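# Assemble pet carrier: lid on, door fitted and shut

## Task

Fit the carrier's top onto its bottom half, install the door so it is closed, and make sure the finished carrier stands upright.

## Robot and tools

Robot: two arms, left_arm and right_arm, side by side at a table. In the scene frame the origin sits level with the table top, halfway between the nominal bases; +x points out over the table, +z up, and left_arm is on the +y side (arm names do not match image sides). Calibrated bases: left_arm at (-0.017, +0.338, 0) m, quat_wxyz (+1.000, 0, 0, -0.026); right_arm at (+0.032, -0.229, 0) m, quat_wxyz (+1.000, 0, 0, -0.004). A camera stand is fixed behind the arms. Loose objects may occasionally get a short shove.

Frames: each arm reports its hand pose, velocities, targets and wrist-camera pose in its own base frame. Fixed cameras and the table use the scene frame. Offsets run along that arm's base axes, and rotations pivot about the Hand target position. Each gripper's fingers point along its own +z and open and close along its y. end_effector_position is the point between the pads, roughly 1 cm behind the tips; printed positions and orientations may be off by a few cm, more when stretched.

Row layout (shared by execute_actions and move): 14 numbers, each in [-1, 1]: dx, dy, dz, rx, ry, rz, opening for left_arm, then the same seven for right_arm, always both arms. The six pose numbers are an offset, not a pose, measured from that arm's Hand target at the start of the action or move. Scale: 1.0 = 0.6 m or 180 degrees. rx, ry, rz form one rotation vector. A translation whose length exceeds 1.0 may be scaled down along its direction. Opening is absolute: +1 fully open (0.093 m), -1 closed. Sending all six pose zeros re-asks for the current Hand target; to keep a gripper unchanged, repeat its current opening (a 0 opening is a real command).

execute_actions(actions, cameras): actions is a list of actions; each action is a list of up to 15 rows, one per 1/30 s step, and a short action repeats its final row to fill 15 steps. Every row counts from the action's start pose, not the prior row, so repeating an offset moves further. Images arrive only when actions is empty or cameras names them ("all", or names from cam_high, cam_low, cam_left_wrist, cam_right_wrist; an unknown name voids the call). An empty list also gives the scene number and task.

move(target, speed, blend, opening_speed, grip_force, blocking, cameras): straight-line paths for both grippers. target is one 14-number row or a list of up to 15 rows, all offsets from the same starting Hand targets. speed is path top speed in m/s, 0.002 to 2.9 (default 0.25; rotation up to twice that in rad/s), one value or one per target. blend in metres rounds corners in a list; 0 stops at each. opening_speed (0.2 or more, per second on the -1..+1 scale) ramps the fingers. grip_force is newtons per pad, 10 to 50, per arm or shared; it persists, and lower values close slowly. blocking=false returns early while motion continues. Paths avoid nothing, run at most 10 s, and the gripper may lag, drift or overshoot speed, especially with a nearly straight arm. Do not route a path near an arm's own base; swing around it. The result adds a move: line: done, off_target, moving, held or fault, plus limits (paced = clipped pose, held = steps withheld).

wait(seconds 0 to 10, cameras): lets time pass with commands held; a running move keeps going. stop(cameras): brakes the running move. zoom_image(camera, region [x0, y0, x1, y1] in pixels, at most 504 by 504): a finer look at the newest image from that camera. finished_scene(scene): ends the current scene irreversibly; pass its scene number.

Results: end_effector_position (m) and end_effector_quat_wxyz per arm; Hand target (the last commanded pose after clipping, base of the next offset); Tool commands; Joint positions (six joints plus gripper gap in m, which stops at zero); joint torques (offset, scaled, noisy; numbers 1 to 3 wrap at ±28 N m); joint velocities, possibly summarized as within noise. grip_measured is the finger motor on the +1 to -1 scale: pads meet near -0.94, and each mm of object width adds about 0.0208; a per-gripper bias up to +0.02 exists. For a firm hold on a rigid part, command at least 0.24 below the width reading; release with a value well above it. A value sent in one jump far below the width reading spikes the force briefly.

Control notes: orientation commands are clipped to 40 degrees from the measured one each step. Friction and gravity leave grippers short, low or tilted; check after each move and correct by offsets. Small moves may fail or go sideways. A blocked arm keeps pushing until commanded back beyond its gripper. Joint ranges (rad): waist -2.618..3.054, shoulder 0..3.142, elbow 0..3.142 (straight 2.901), wrist pitch -1.571..1.571, wrist yaw -1.571..1.571, wrist roll -2.094..2.094.

Avoid: dropping parts or releasing them while moving, slamming or shoving hard, striking fixed or heavy things, anything leaving the table, contact between the two arms (grippers, housings and wrist cameras are not guarded), closing one gripper on the other's fingers, and strain on wrist camera cables. Heat builds from holding loads, long reach or pushing at unreachable poses: MOTOR HOT at 75 °C, a fold-up fault at 90 °C that disables the arm, collapse at 100 °C. Keep motion smooth and brief.

Each tool is called by a JSON object that holds its "fn" and its "kwargs".

## Session

{"fn": "execute_actions", "kwargs": {"actions": []}}

Scene clock: 0.00 s.
left_arm: end_effector_position=(+0.4057, -0.0074, +0.1784) grip_measured=+1.000 end_effector_quat_wxyz=(+0.487, +0.070, +0.854, +0.170) | right_arm: end_effector_position=(+0.3456, +0.1153, +0.2104) grip_measured=+1.000 end_effector_quat_wxyz=(+0.459, -0.147, +0.876, -0.026)
Joint positions: left_arm=[-0.169 1.345 0.797 0.023 -0.371 0.211 0.093] | right_arm=[0.447 1.183 0.919 -0.379 0.273 -0.024 0.093]
Joint velocities: within noise
Joint torques (N m): no reading
Heat: left arm: 45 °C; right arm: 39 °C.
Hand target: left_arm +0.4089, -0.0078, +0.1911; +0.502, +0.066, +0.846, +0.169 | right_arm +0.3473, +0.1161, +0.2189; +0.469, -0.145, +0.871, -0.023
Tool commands: left_gripper/opening=+1.0 right_gripper/opening=+1.0

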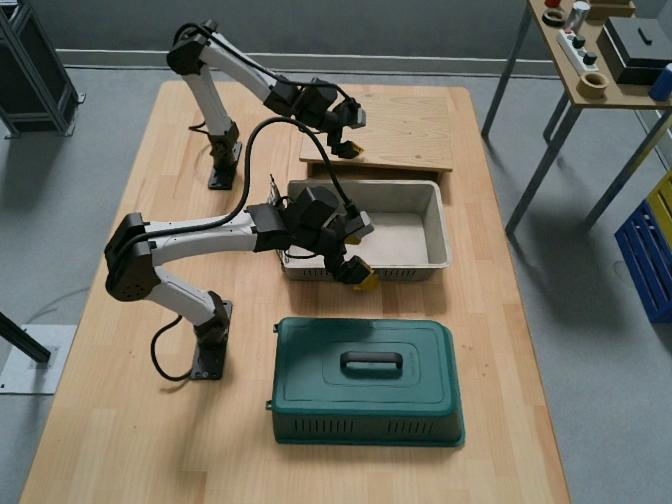

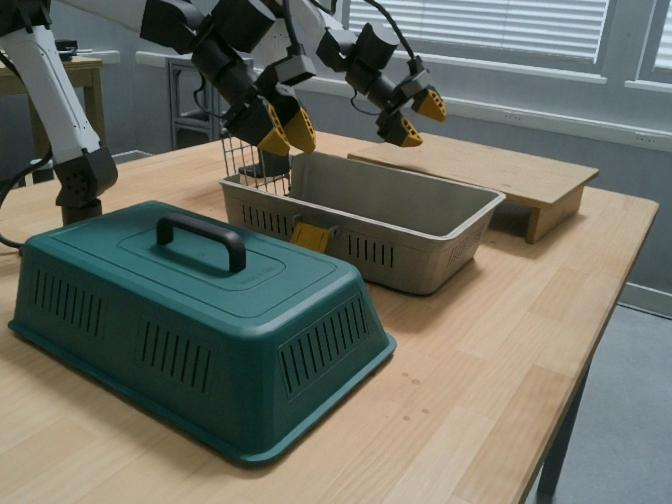

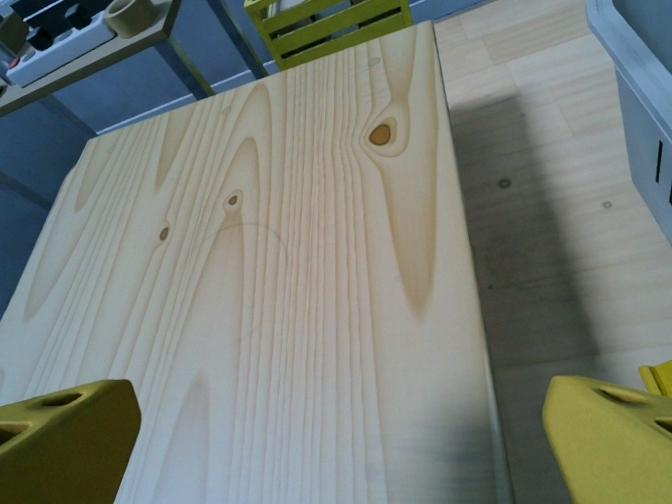

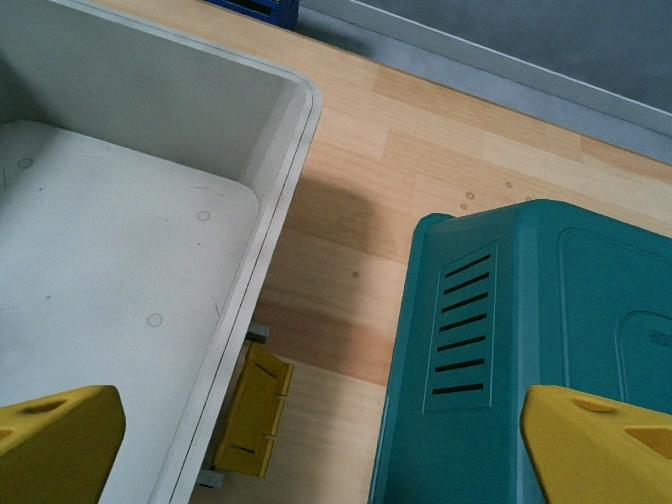

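{"fn": "zoom_image", "kwargs": {"camera": "cam_low", "region": [190, 110, 400, 270]}}

{"fn": "zoom_image", "kwargs": {"camera": "cam_high", "region": [240, 150, 480, 330]}}

{"fn": "zoom_image", "kwargs": {"camera": "cam_high", "region": [250, 300, 490, 480]}}

{"fn": "zoom_image", "kwargs": {"camera": "cam_low", "region": [0, 180, 420, 490]}}

Scaled by 2.400 from the camera's 672x504 image, which has a finer 960x720 frame.

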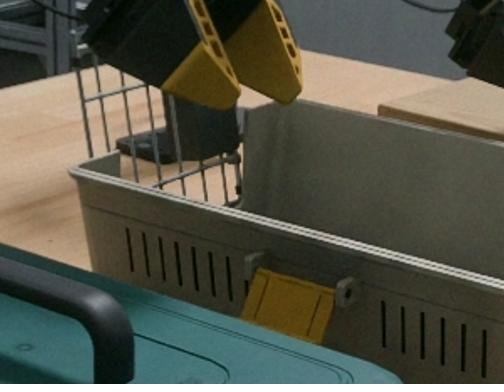

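Scaled by 2.100 from the camera's 672x504 image, which has a finer 960x720 frame.

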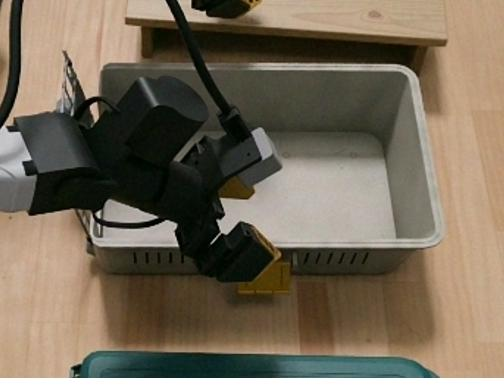

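Scaled by 2.100 from the camera's 672x504 image, which has a finer 960x720 frame.

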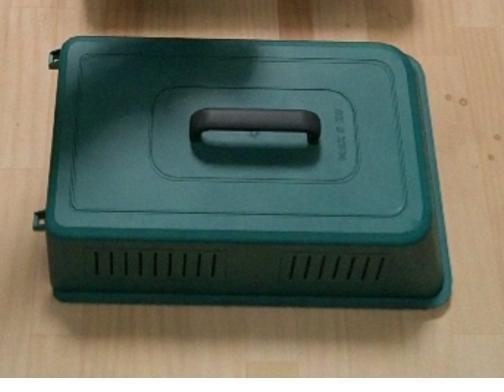

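Scaled by 1.200 from the camera's 672x504 image, which has a finer 960x720 frame.

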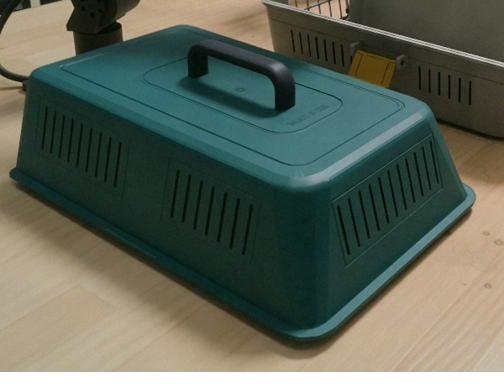

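{"fn": "move", "kwargs": {"target": [[0,0,0.2,0,0,0,1,0,0,0.35,0,0,0,1],[-0.4,0.1,0.25,0,0,0,1,-0.3,-0.5,0.35,0,0,0,1]], "blend": 0.05, "cameras": ["all"]}}

Scene clock: 17.53 s.
left_arm: end_effector_position=(+0.1682, +0.0534, +0.3304) grip_measured=+1.000 end_effector_quat_wxyz=(+0.494, +0.055, +0.852, +0.165) | right_arm: end_effector_position=(+0.1680, -0.1853, +0.4301) grip_measured=+1.000 end_effector_quat_wxyz=(+0.516, -0.068, +0.839, -0.162)
Joint positions: left_arm=[0.583 0.558 1.166 -1.105 0.289 0.54 0.093] | right_arm=[-1.448 1.285 1.914 -1.561 -1.026 -1.24 0.093]
Joint torques (N m): left_arm=[0.59 3.4 8.02 2.06 0.25 0.27] | right_arm=[-0.66 -2.37 4.38 1.14 -0.66 -0.16]
Heat: left arm: 48 °C; right arm: 41 °C.
Hand target: left_arm +0.1689, +0.0522, +0.3411; +0.502, +0.066, +0.845, +0.169 | right_arm +0.1673, -0.1839, +0.4289; +0.469, -0.145, +0.871, -0.023
Off the commanded pose: left_arm 0.011 m, 2 deg | right_arm 0.002 m, 19 deg.
joint sent to its limit (right arm) — joint 4 (wrist pitch), lower limit. The joint targets are off in orientation, not in position.
move: off_target (left_arm, right_arm)

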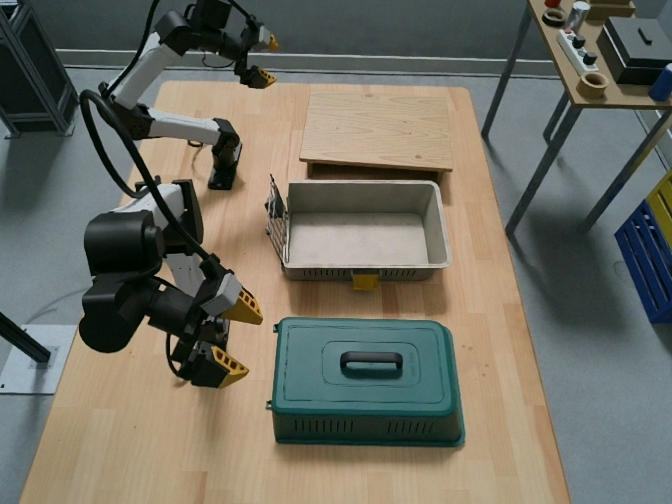

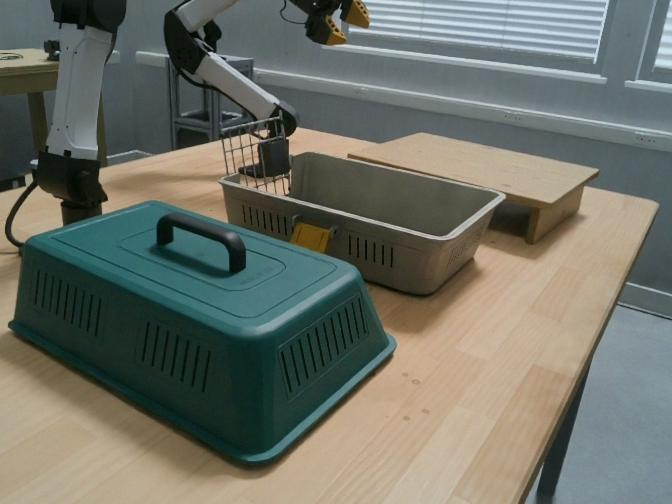

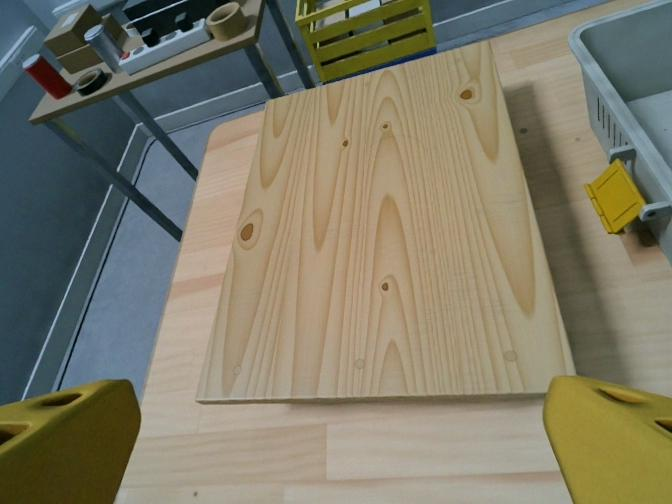

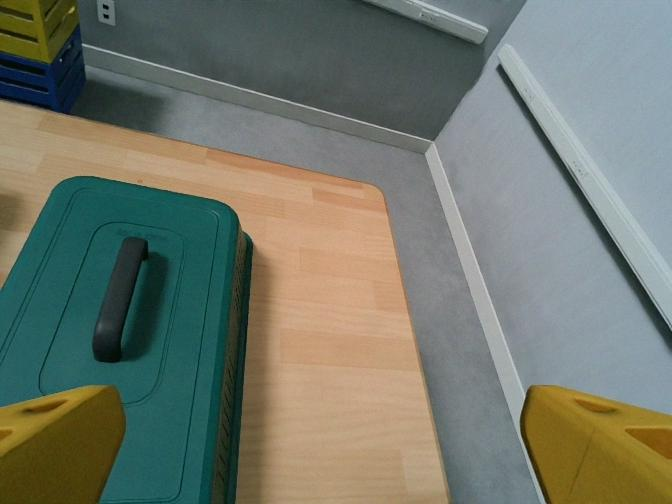

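{"fn": "zoom_image", "kwargs": {"camera": "cam_high", "region": [250, 165, 330, 285]}}

{"fn": "zoom_image", "kwargs": {"camera": "cam_low", "region": [205, 105, 325, 215]}}

{"fn": "zoom_image", "kwargs": {"camera": "cam_high", "region": [330, 245, 400, 305]}}

{"fn": "zoom_image", "kwargs": {"camera": "cam_left_wrist", "region": [560, 100, 672, 260]}}

{"fn": "zoom_image", "kwargs": {"camera": "cam_high", "region": [255, 305, 345, 425]}}

Scaled by 4.200 from the camera's 672x504 image, which has a finer 960x720 frame.

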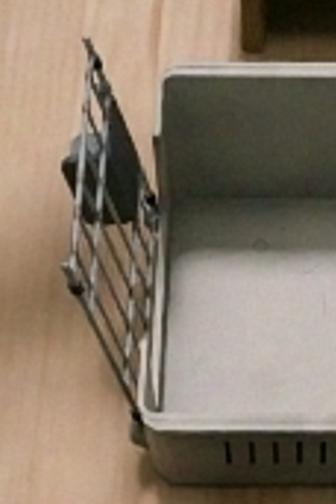

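Scaled by 4.200 from the camera's 672x504 image, which has a finer 960x720 frame.

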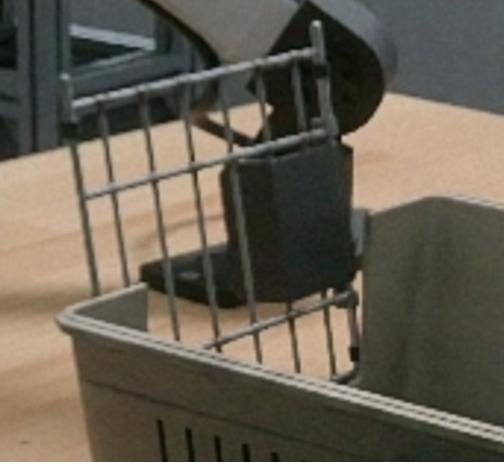

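Scaled by 7.200 from the camera's 672x504 image, which has a finer 960x720 frame.

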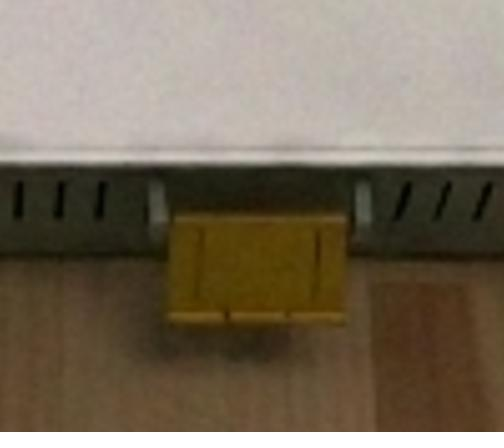

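Scaled by 3.150 from the camera's 672x504 image, which has a finer 960x720 frame.

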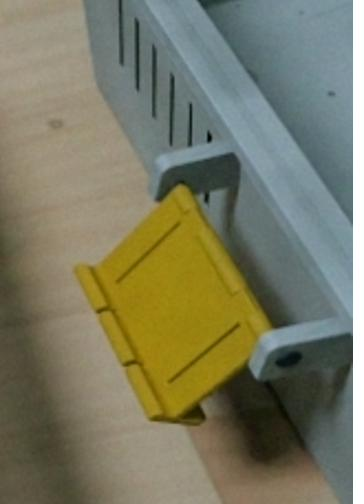

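Scaled by 4.200 from the camera's 672x504 image, which has a finer 960x720 frame.

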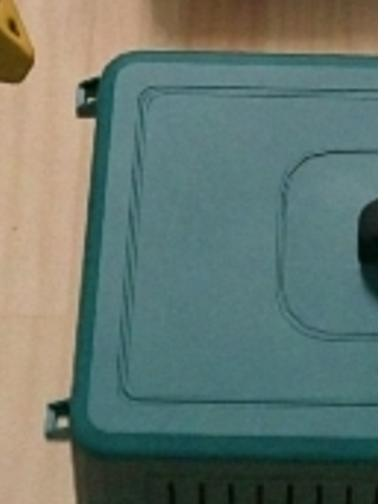

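{"fn": "move", "kwargs": {"target": [0,0,0,0,0,0,1,0.138,0.073,-0.02,0.049,0.064,-0.08,1], "cameras": ["all"]}}

Scene clock: 37.00 s.
left_arm: end_effector_position=(+0.1681, +0.0533, +0.3304) grip_measured=+1.000 end_effector_quat_wxyz=(+0.495, +0.056, +0.852, +0.164) | right_arm: end_effector_position=(+0.2506, -0.1414, +0.4106) grip_measured=+1.000 end_effector_quat_wxyz=(+0.416, +0.010, +0.909, -0.022)
Joint positions: left_arm=[0.588 0.558 1.166 -1.106 0.294 0.542 0.093] | right_arm=[-0.824 1.432 2.123 -1.563 -0.549 -0.598 0.093]
Joint torques (N m): left_arm=[0.61 3.25 8.03 2.01 0.26 0.25] | right_arm=[0.28 -3.33 7.83 1.44 -0.28 0.03]
Heat: left arm: 51 °C; right arm: 41 °C.
Hand target: left_arm +0.1689, +0.0523, +0.3411; +0.502, +0.065, +0.846, +0.169 | right_arm +0.2501, -0.1400, +0.4170; +0.383, +0.000, +0.924, +0.000
Off the commanded pose: left_arm 0.011 m, 2 deg | right_arm 0.006 m, 5 deg.
joint sent to its limit (right arm) — joint 4 (wrist pitch), lower limit. The joint targets are off in orientation, not in position.
move: off_target (left_arm, right_arm)

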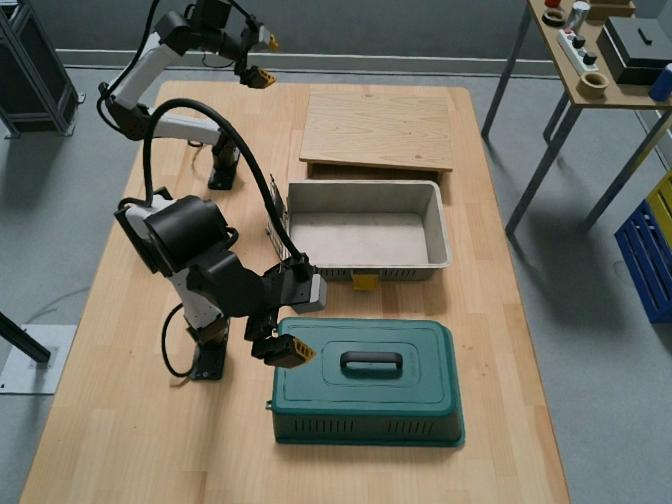

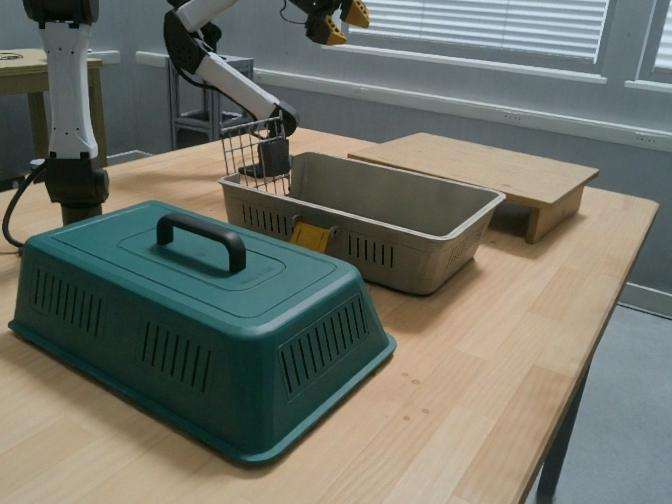

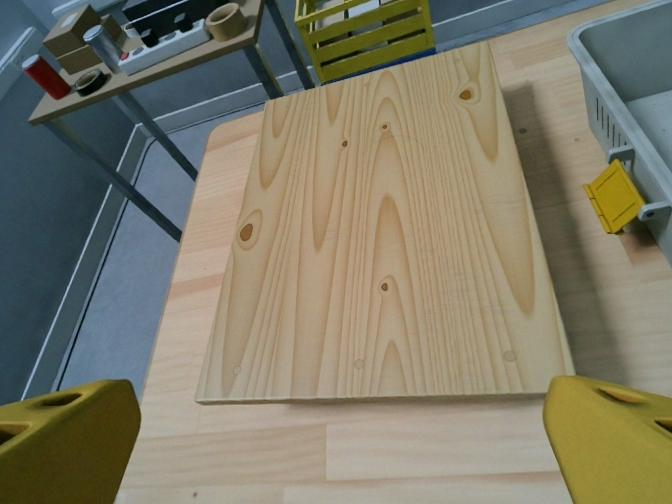

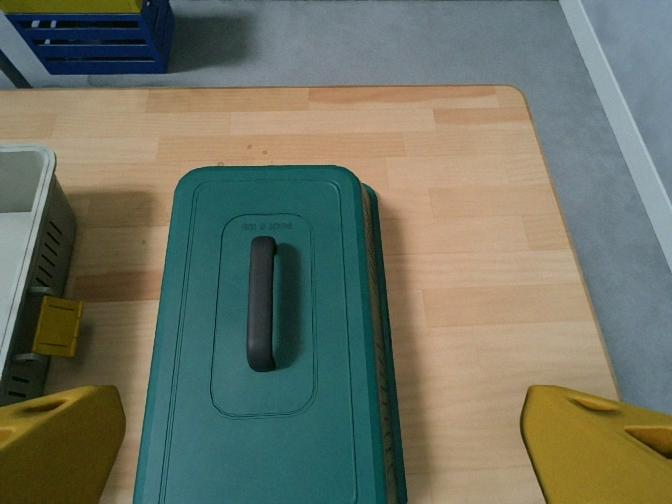

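{"fn": "move", "kwargs": {"target": [0,0,0,0,0,0,1,0.1,0.083,-0.13,0,0,0,1], "cameras": ["cam_high","cam_low","cam_right_wrist"]}}

Scene clock: 42.17 s.
left_arm: end_effector_position=(+0.1681, +0.0533, +0.3304) grip_measured=+1.000 end_effector_quat_wxyz=(+0.495, +0.056, +0.852, +0.164) | right_arm: end_effector_position=(+0.3097, -0.0910, +0.3360) grip_measured=+1.000 end_effector_quat_wxyz=(+0.374, -0.002, +0.927, +0.004)
Joint positions: left_arm=[0.588 0.558 1.166 -1.106 0.294 0.542 0.093] | right_arm=[-0.447 1.334 1.697 -1.223 -0.313 -0.333 0.093]
Joint torques (N m): left_arm=[0.64 3.36 8.09 2.07 0.31 0.29] | right_arm=[0.24 -5.75 5.63 1.76 -0.13 0.05]
Heat: left arm: 51 °C; right arm: 41 °C.
Hand target: left_arm +0.1689, +0.0523, +0.3411; +0.502, +0.065, +0.846, +0.169 | right_arm +0.3101, -0.0902, +0.3390; +0.383, +0.000, +0.924, +0.000
Off the commanded pose: left_arm 0.011 m, 2 deg | right_arm 0.003 m, 1 deg.
move: off_target (left_arm)
Images, in order (width x height): cam_high 672x504, cam_low 672x504, cam_right_wrist 672x504.

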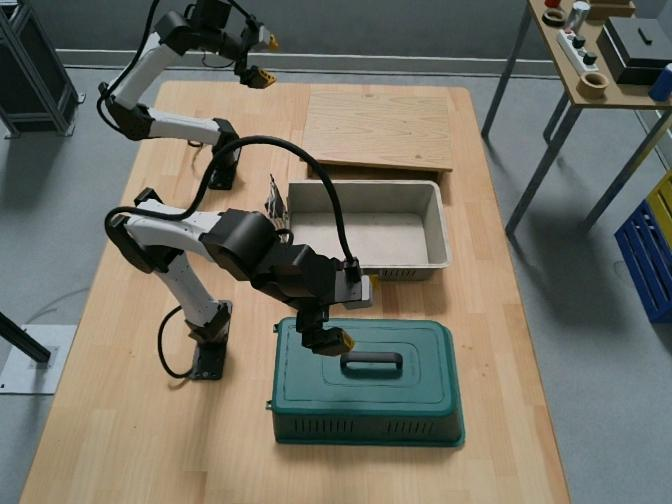

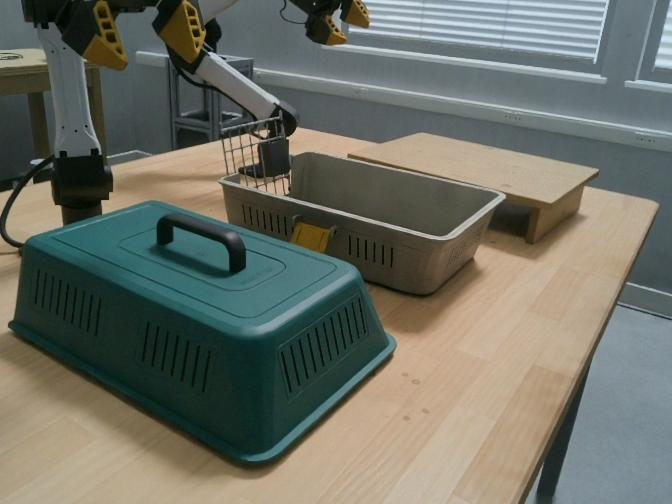

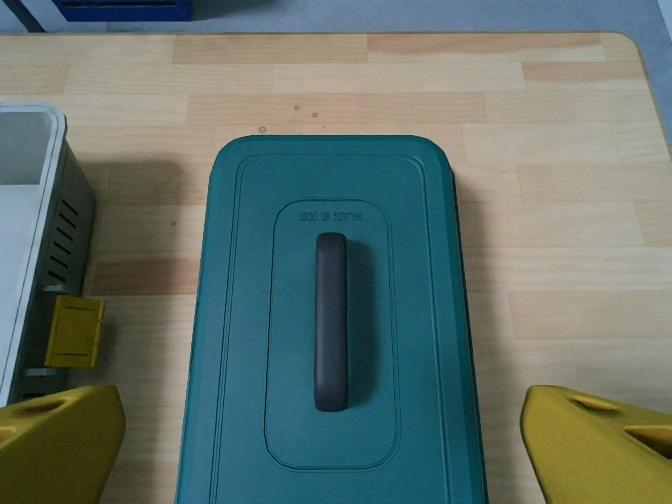

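{"fn": "move", "kwargs": {"target": [0,0,0,0,0,0,1,0.083,-0.01,-0.1,0,-0.03,0,0], "speed": 0.15, "cameras": ["cam_high","cam_low","cam_right_wrist"]}}

{"fn": "zoom_image", "kwargs": {"camera": "cam_low", "region": [80, 100, 320, 280]}}

Scene clock: 55.80 s.
left_arm: end_effector_position=(+0.1681, +0.0533, +0.3304) grip_measured=+1.000 end_effector_quat_wxyz=(+0.495, +0.056, +0.852, +0.164) | right_arm: end_effector_position=(+0.3586, -0.0972, +0.2767) grip_measured=+0.003 end_effector_quat_wxyz=(+0.418, -0.001, +0.909, +0.003)
Joint positions: left_arm=[0.588 0.558 1.166 -1.106 0.294 0.542 0.093] | right_arm=[-0.402 1.317 1.349 -0.783 -0.307 -0.271 0.045]
Joint torques (N m): left_arm=[0.66 3.44 8.01 2.07 0.26 0.35] | right_arm=[0.27 -6.22 6.71 1.92 -0.11 0.05]
Heat: left arm: 53 °C; right arm: 42 °C.
Hand target: left_arm +0.1689, +0.0523, +0.3411; +0.502, +0.065, +0.846, +0.169 | right_arm +0.3599, -0.0963, +0.2789; +0.426, +0.000, +0.905, +0.000
Off the commanded pose: left_arm 0.011 m, 2 deg | right_arm 0.003 m, 1 deg.
move: off_target (left_arm)
Images, in order (width x height): cam_high 672x504, cam_low 672x504, cam_right_wrist 672x504.

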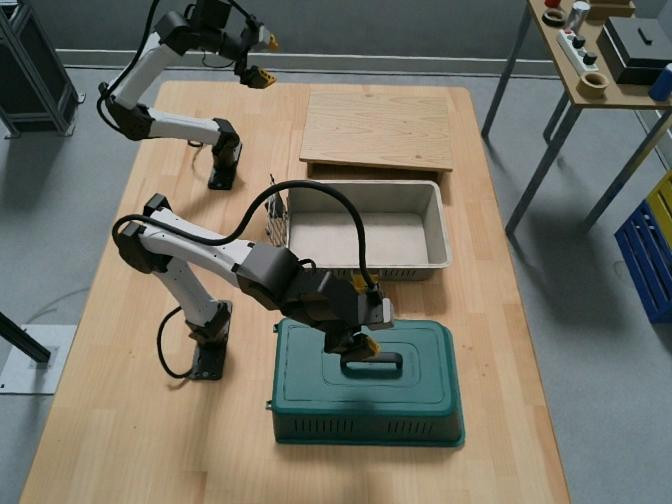

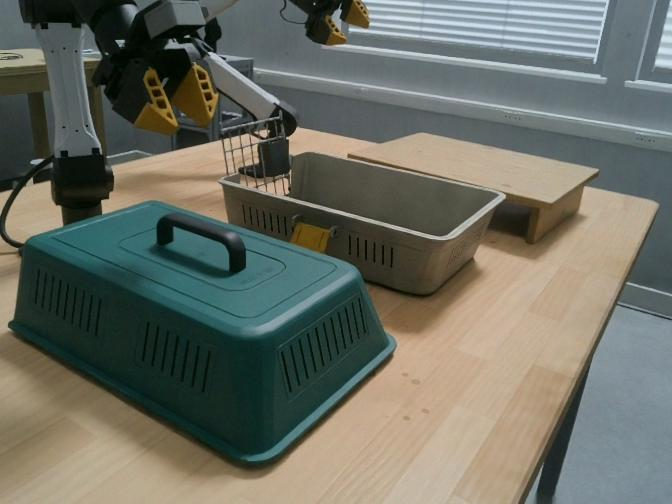

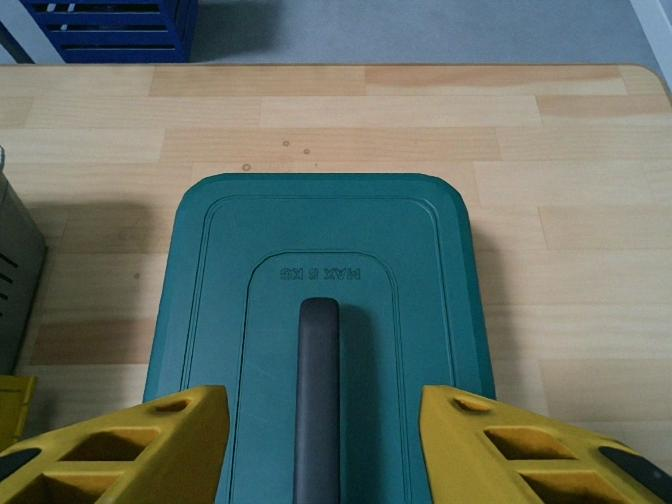

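Scaled by 2.100 from the camera's 672x504 image, which has a finer 960x720 frame.

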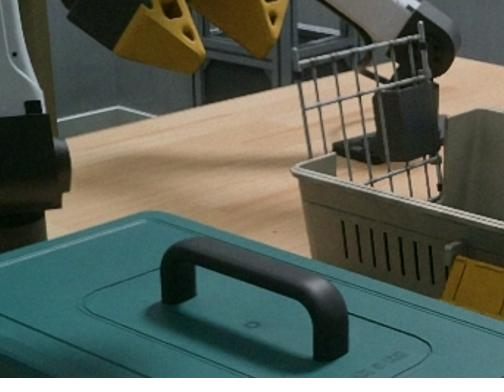

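{"fn": "move", "kwargs": {"target": [0,0,0,0,0,0,1,0.005,0.003,-0.09,0,0,0,0.1], "speed": 0.1, "cameras": ["cam_high","cam_low","cam_right_wrist"]}}

{"fn": "zoom_image", "kwargs": {"camera": "cam_low", "region": [80, 100, 320, 280]}}

Scene clock: 59.93 s.
left_arm: end_effector_position=(+0.1681, +0.0533, +0.3304) grip_measured=+1.000 end_effector_quat_wxyz=(+0.495, +0.056, +0.852, +0.164) | right_arm: end_effector_position=(+0.3624, -0.0956, +0.2183) grip_measured=+0.097 end_effector_quat_wxyz=(+0.412, -0.001, +0.911, +0.005)
Joint positions: left_arm=[0.588 0.558 1.166 -1.106 0.294 0.542 0.093] | right_arm=[-0.391 1.301 1.111 -0.572 -0.299 -0.263 0.05]
Joint torques (N m): left_arm=[0.44 3.48 7.99 2.09 0.26 0.31] | right_arm=[0.25 -7.31 7.09 1.91 -0.11 0.04]
Heat: left arm: 53 °C; right arm: 42 °C.
Hand target: left_arm +0.1689, +0.0523, +0.3411; +0.502, +0.065, +0.846, +0.169 | right_arm +0.3629, -0.0945, +0.2249; +0.426, +0.000, +0.905, +0.000
Off the commanded pose: left_arm 0.011 m, 2 deg | right_arm 0.007 m, 2 deg.
move: off_target (left_arm)
Images, in order (width x height): cam_high 672x504, cam_low 672x504, cam_right_wrist 672x504.

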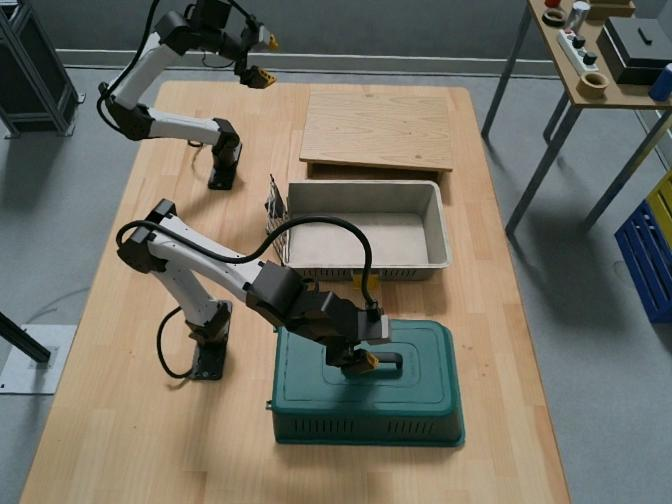

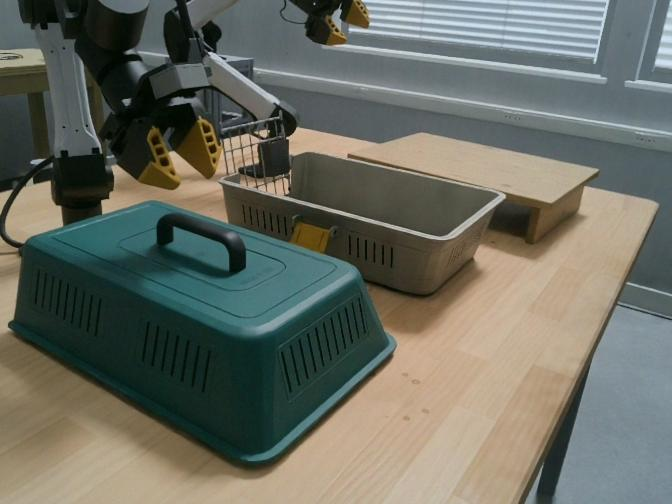

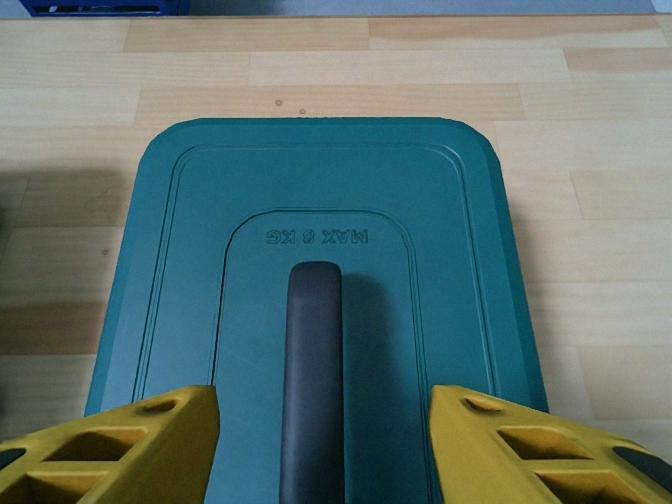

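Scaled by 2.100 from the camera's 672x504 image, which has a finer 960x720 frame.

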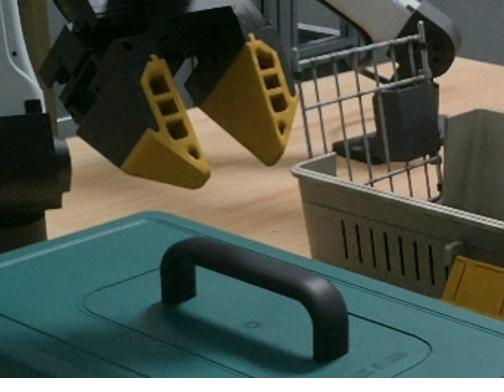

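{"fn": "move", "kwargs": {"target": [0,0,0,0,0,0,1,0.012,-0.003,-0.095,0,0,0,0.1], "speed": 0.08, "cameras": ["cam_high","cam_low","cam_right_wrist"]}}

{"fn": "zoom_image", "kwargs": {"camera": "cam_low", "region": [80, 130, 320, 310]}}

Scene clock: 64.83 s.
left_arm: end_effector_position=(+0.1681, +0.0533, +0.3304) grip_measured=+1.000 end_effector_quat_wxyz=(+0.495, +0.056, +0.852, +0.164) | right_arm: end_effector_position=(+0.3675, -0.0968, +0.1691) grip_measured=+0.097 end_effector_quat_wxyz=(+0.422, -0.002, +0.907, +0.001)
Joint positions: left_arm=[0.588 0.558 1.166 -1.106 0.294 0.542 0.093] | right_arm=[-0.387 1.319 0.913 -0.333 -0.295 -0.26 0.05]
Joint torques (N m): left_arm=[0.65 3.32 8.16 2.06 0.27 0.3] | right_arm=[0.28 -5.07 7.21 1.93 -0.11 0.04]
Heat: left arm: 53 °C; right arm: 42 °C.
Hand target: left_arm +0.1689, +0.0523, +0.3411; +0.502, +0.065, +0.846, +0.169 | right_arm +0.3701, -0.0963, +0.1679; +0.426, +0.000, +0.905, +0.000
Off the commanded pose: left_arm 0.011 m, 2 deg | right_arm 0.003 m, 1 deg.
move: off_target (left_arm)
Images, in order (width x height): cam_high 672x504, cam_low 672x504, cam_right_wrist 672x504.

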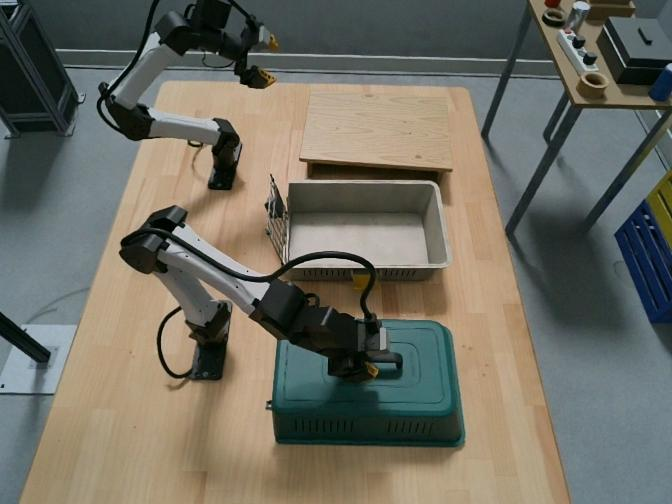

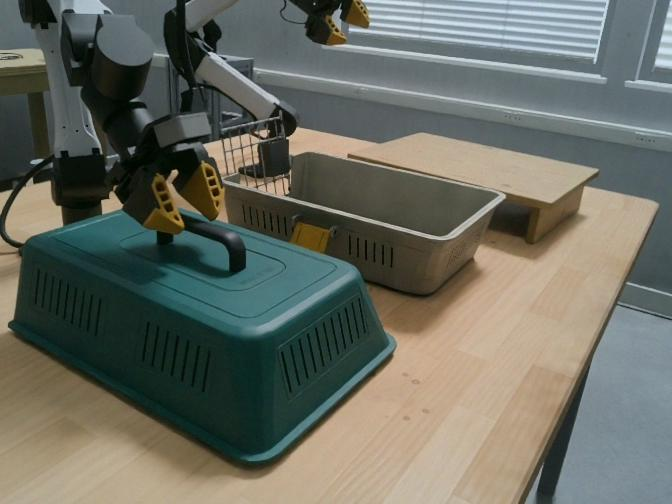

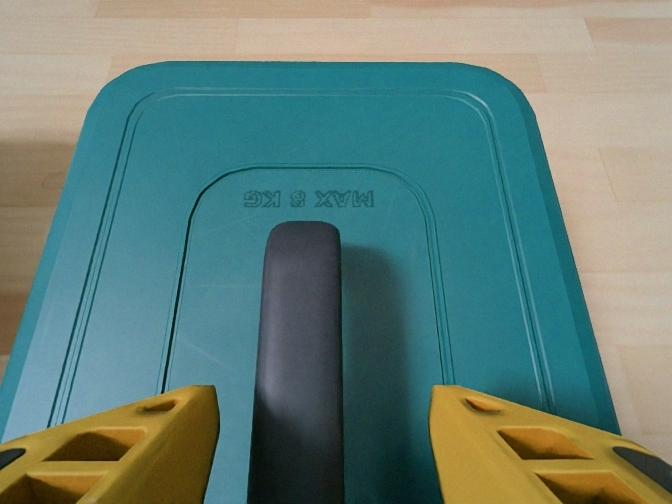

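Scaled by 2.100 from the camera's 672x504 image, which has a finer 960x720 frame.

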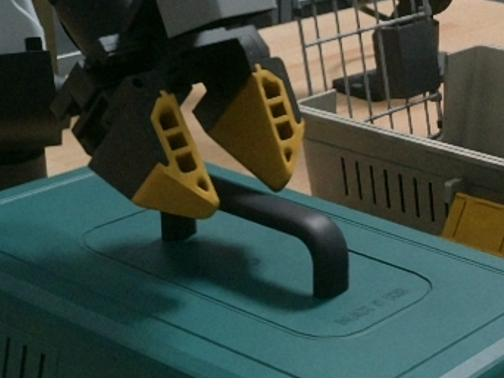

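{"fn": "move", "kwargs": {"target": [0,0,0,0,0,0,1,0.017,0.01,-0.03,0,0,0,0.1], "speed": 0.06, "cameras": ["cam_high","cam_low","cam_right_wrist"]}}

{"fn": "zoom_image", "kwargs": {"camera": "cam_low", "region": [80, 130, 320, 310]}}

{"fn": "zoom_image", "kwargs": {"camera": "cam_high", "region": [260, 300, 480, 450]}}

Scene clock: 72.87 s.
left_arm: end_effector_position=(+0.1681, +0.0533, +0.3304) grip_measured=+1.000 end_effector_quat_wxyz=(+0.495, +0.056, +0.852, +0.164) | right_arm: end_effector_position=(+0.3782, -0.0906, +0.1520) grip_measured=+0.097 end_effector_quat_wxyz=(+0.422, -0.003, +0.906, +0.000)
Joint positions: left_arm=[0.588 0.558 1.166 -1.106 0.294 0.542 0.093] | right_arm=[-0.351 1.364 0.875 -0.241 -0.27 -0.237 0.05]
Joint torques (N m): left_arm=[0.53 3.4 7.91 2.06 0.27 0.31] | right_arm=[0.17 -5.26 6.98 1.98 -0.07 0.04]
Heat: left arm: 54 °C; right arm: 43 °C.
Hand target: left_arm +0.1689, +0.0523, +0.3411; +0.502, +0.065, +0.846, +0.169 | right_arm +0.3803, -0.0903, +0.1499; +0.426, +0.000, +0.905, +0.000
Off the commanded pose: left_arm 0.011 m, 2 deg | right_arm 0.003 m, 1 deg.
move: off_target (left_arm)
Images, in order (width x height): cam_high 672x504, cam_low 672x504, cam_right_wrist 672x504.

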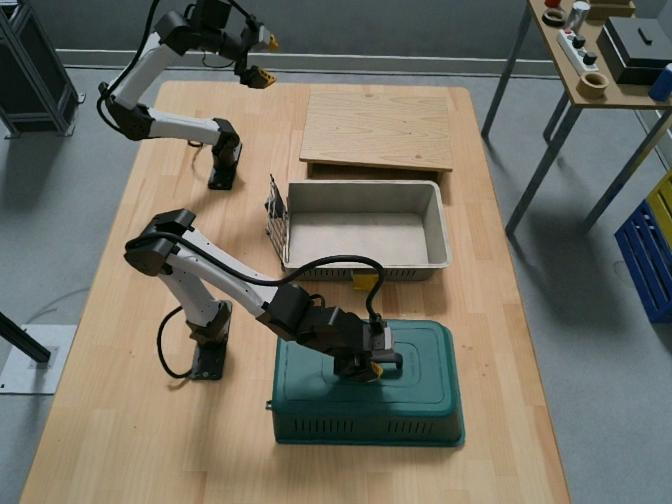

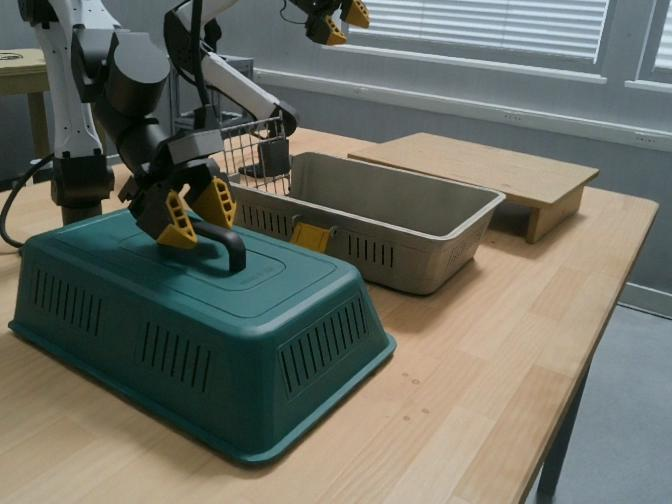

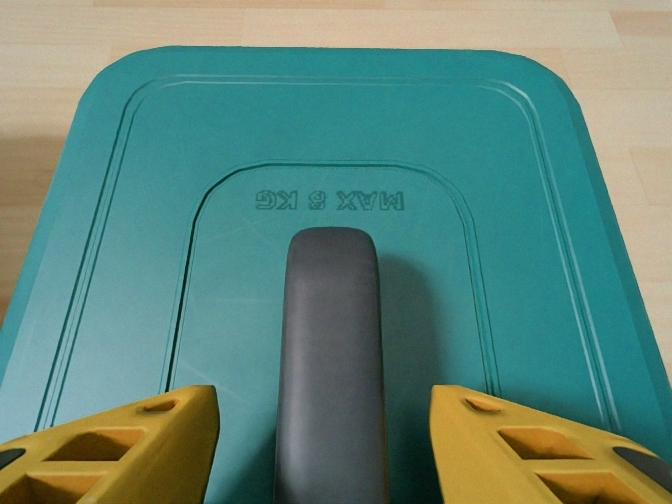

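Scaled by 2.100 from the camera's 672x504 image, which has a finer 960x720 frame.

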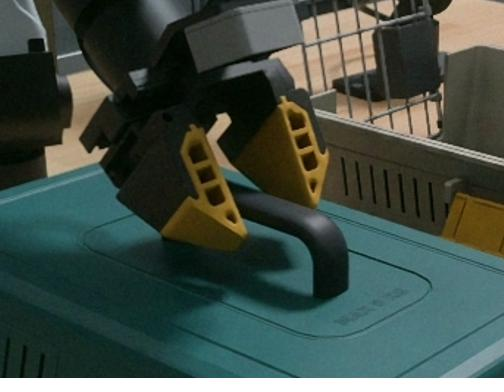

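Scaled by 2.291 from the camera's 672x504 image, which has a finer 960x720 frame.

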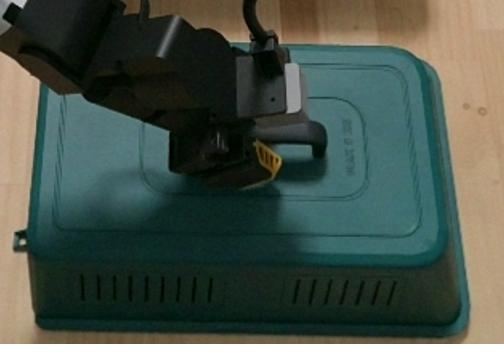

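{"fn": "move", "kwargs": {"target": [[0,0,0,0,0,0,1,-0.005,-0.002,-0.02,0,0,0,0.1],[0,0,0,0,0,0,1,-0.005,-0.002,-0.02,0,0,0,-1]], "speed": 0.06, "opening_speed": 0.6, "cameras": ["cam_high","cam_low","cam_right_wrist"]}}

{"fn": "zoom_image", "kwargs": {"camera": "cam_low", "region": [80, 130, 320, 310]}}

Scene clock: 79.43 s.
left_arm: end_effector_position=(+0.1681, +0.0533, +0.3304) grip_measured=+1.000 end_effector_quat_wxyz=(+0.495, +0.056, +0.852, +0.164) | right_arm: end_effector_position=(+0.3763, -0.0902, +0.1408) grip_measured=-0.606 end_effector_quat_wxyz=(+0.423, -0.003, +0.906, +0.000)
Joint positions: left_arm=[0.588 0.558 1.166 -1.106 0.294 0.542 0.093] | right_arm=[-0.351 1.368 0.83 -0.19 -0.269 -0.236 0.016]
Joint torques (N m): left_arm=[0.58 3.41 7.95 2.05 0.27 0.32] | right_arm=[-0.53 -5.11 6.86 1.95 -0.15 0]
Heat: left arm: 54 °C; right arm: 42 °C.
Hand target: left_arm +0.1689, +0.0523, +0.3411; +0.502, +0.065, +0.846, +0.169 | right_arm +0.3773, -0.0915, +0.1379; +0.426, +0.000, +0.905, +0.000
Off the commanded pose: left_arm 0.011 m, 2 deg | right_arm 0.003 m, 0 deg.
move: off_target (left_arm)
Images, in order (width x height): cam_high 672x504, cam_low 672x504, cam_right_wrist 672x504.

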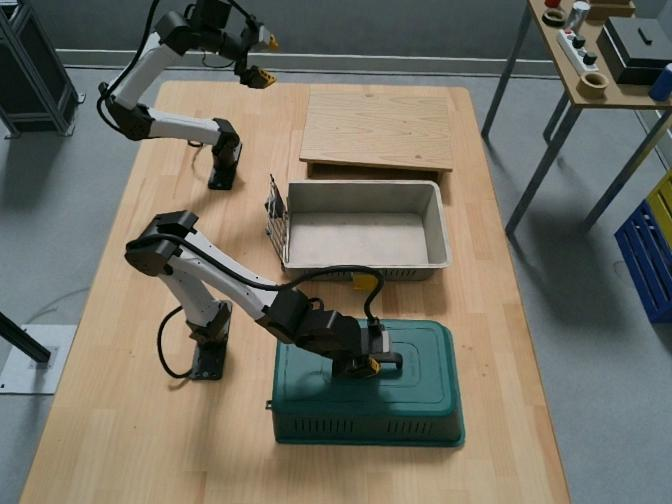

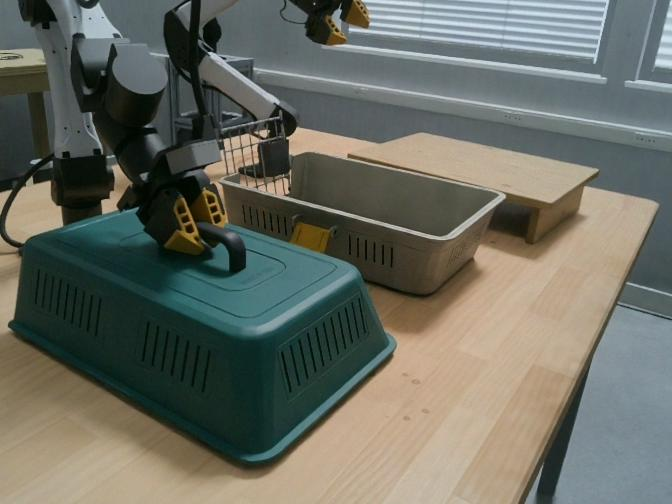

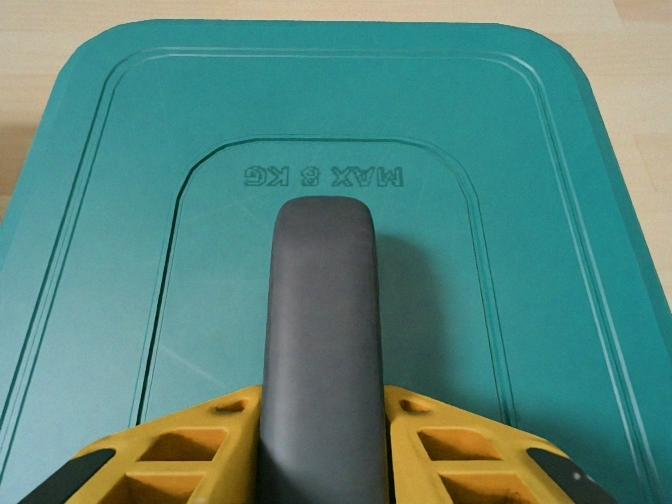

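Scaled by 2.100 from the camera's 672x504 image, which has a finer 960x720 frame.

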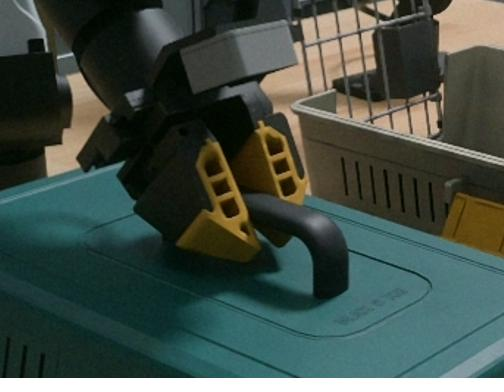

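{"fn": "move", "kwargs": {"target": [0,0,0,0,0,0,1,0,0,0.12,0,0,0,-1], "speed": 0.08, "cameras": ["cam_high","cam_low","cam_right_wrist"]}}

Scene clock: 82.70 s.
left_arm: end_effector_position=(+0.1681, +0.0533, +0.3304) grip_measured=+1.000 end_effector_quat_wxyz=(+0.495, +0.056, +0.852, +0.164) | right_arm: end_effector_position=(+0.3606, -0.0857, +0.1652) grip_measured=-0.612 end_effector_quat_wxyz=(+0.365, +0.008, +0.931, +0.017)
Joint positions: left_arm=[0.588 0.558 1.166 -1.106 0.294 0.542 0.093] | right_arm=[-0.351 1.353 1.008 -0.516 -0.262 -0.237 0.016]
Joint torques (N m): left_arm=[0.62 3.38 8.06 2.03 0.3 0.31] | right_arm=[-0.59 -9.74 13.33 1.97 -0.25 -0.03]
Heat: left arm: 54 °C; right arm: 43 °C.
Hand target: left_arm +0.1689, +0.0523, +0.3411; +0.502, +0.065, +0.846, +0.169 | right_arm +0.3773, -0.0915, +0.2099; +0.426, +0.000, +0.905, +0.000
Off the commanded pose: left_arm 0.011 m, 2 deg | right_arm 0.048 m, 8 deg.
move: off_target (left_arm, right_arm)
Images, in order (width x height): cam_high 672x504, cam_low 672x504, cam_right_wrist 672x504.

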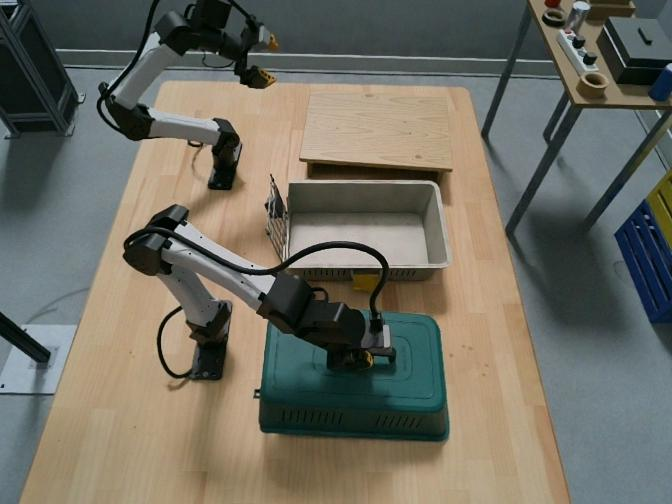

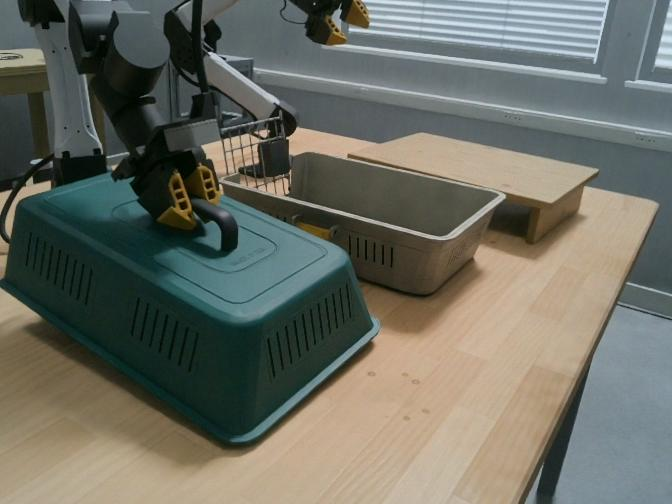

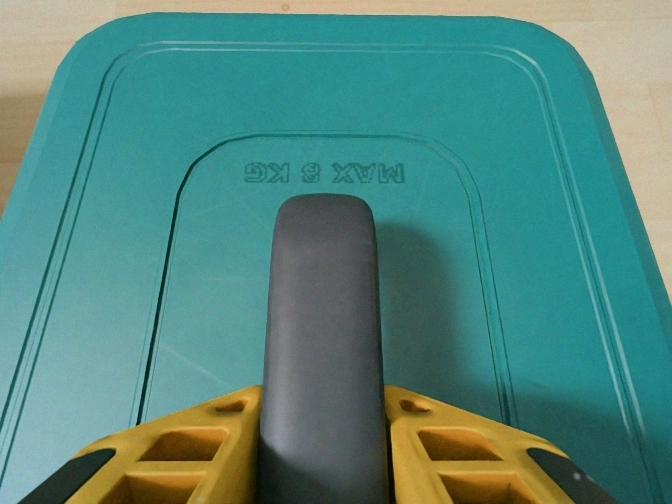

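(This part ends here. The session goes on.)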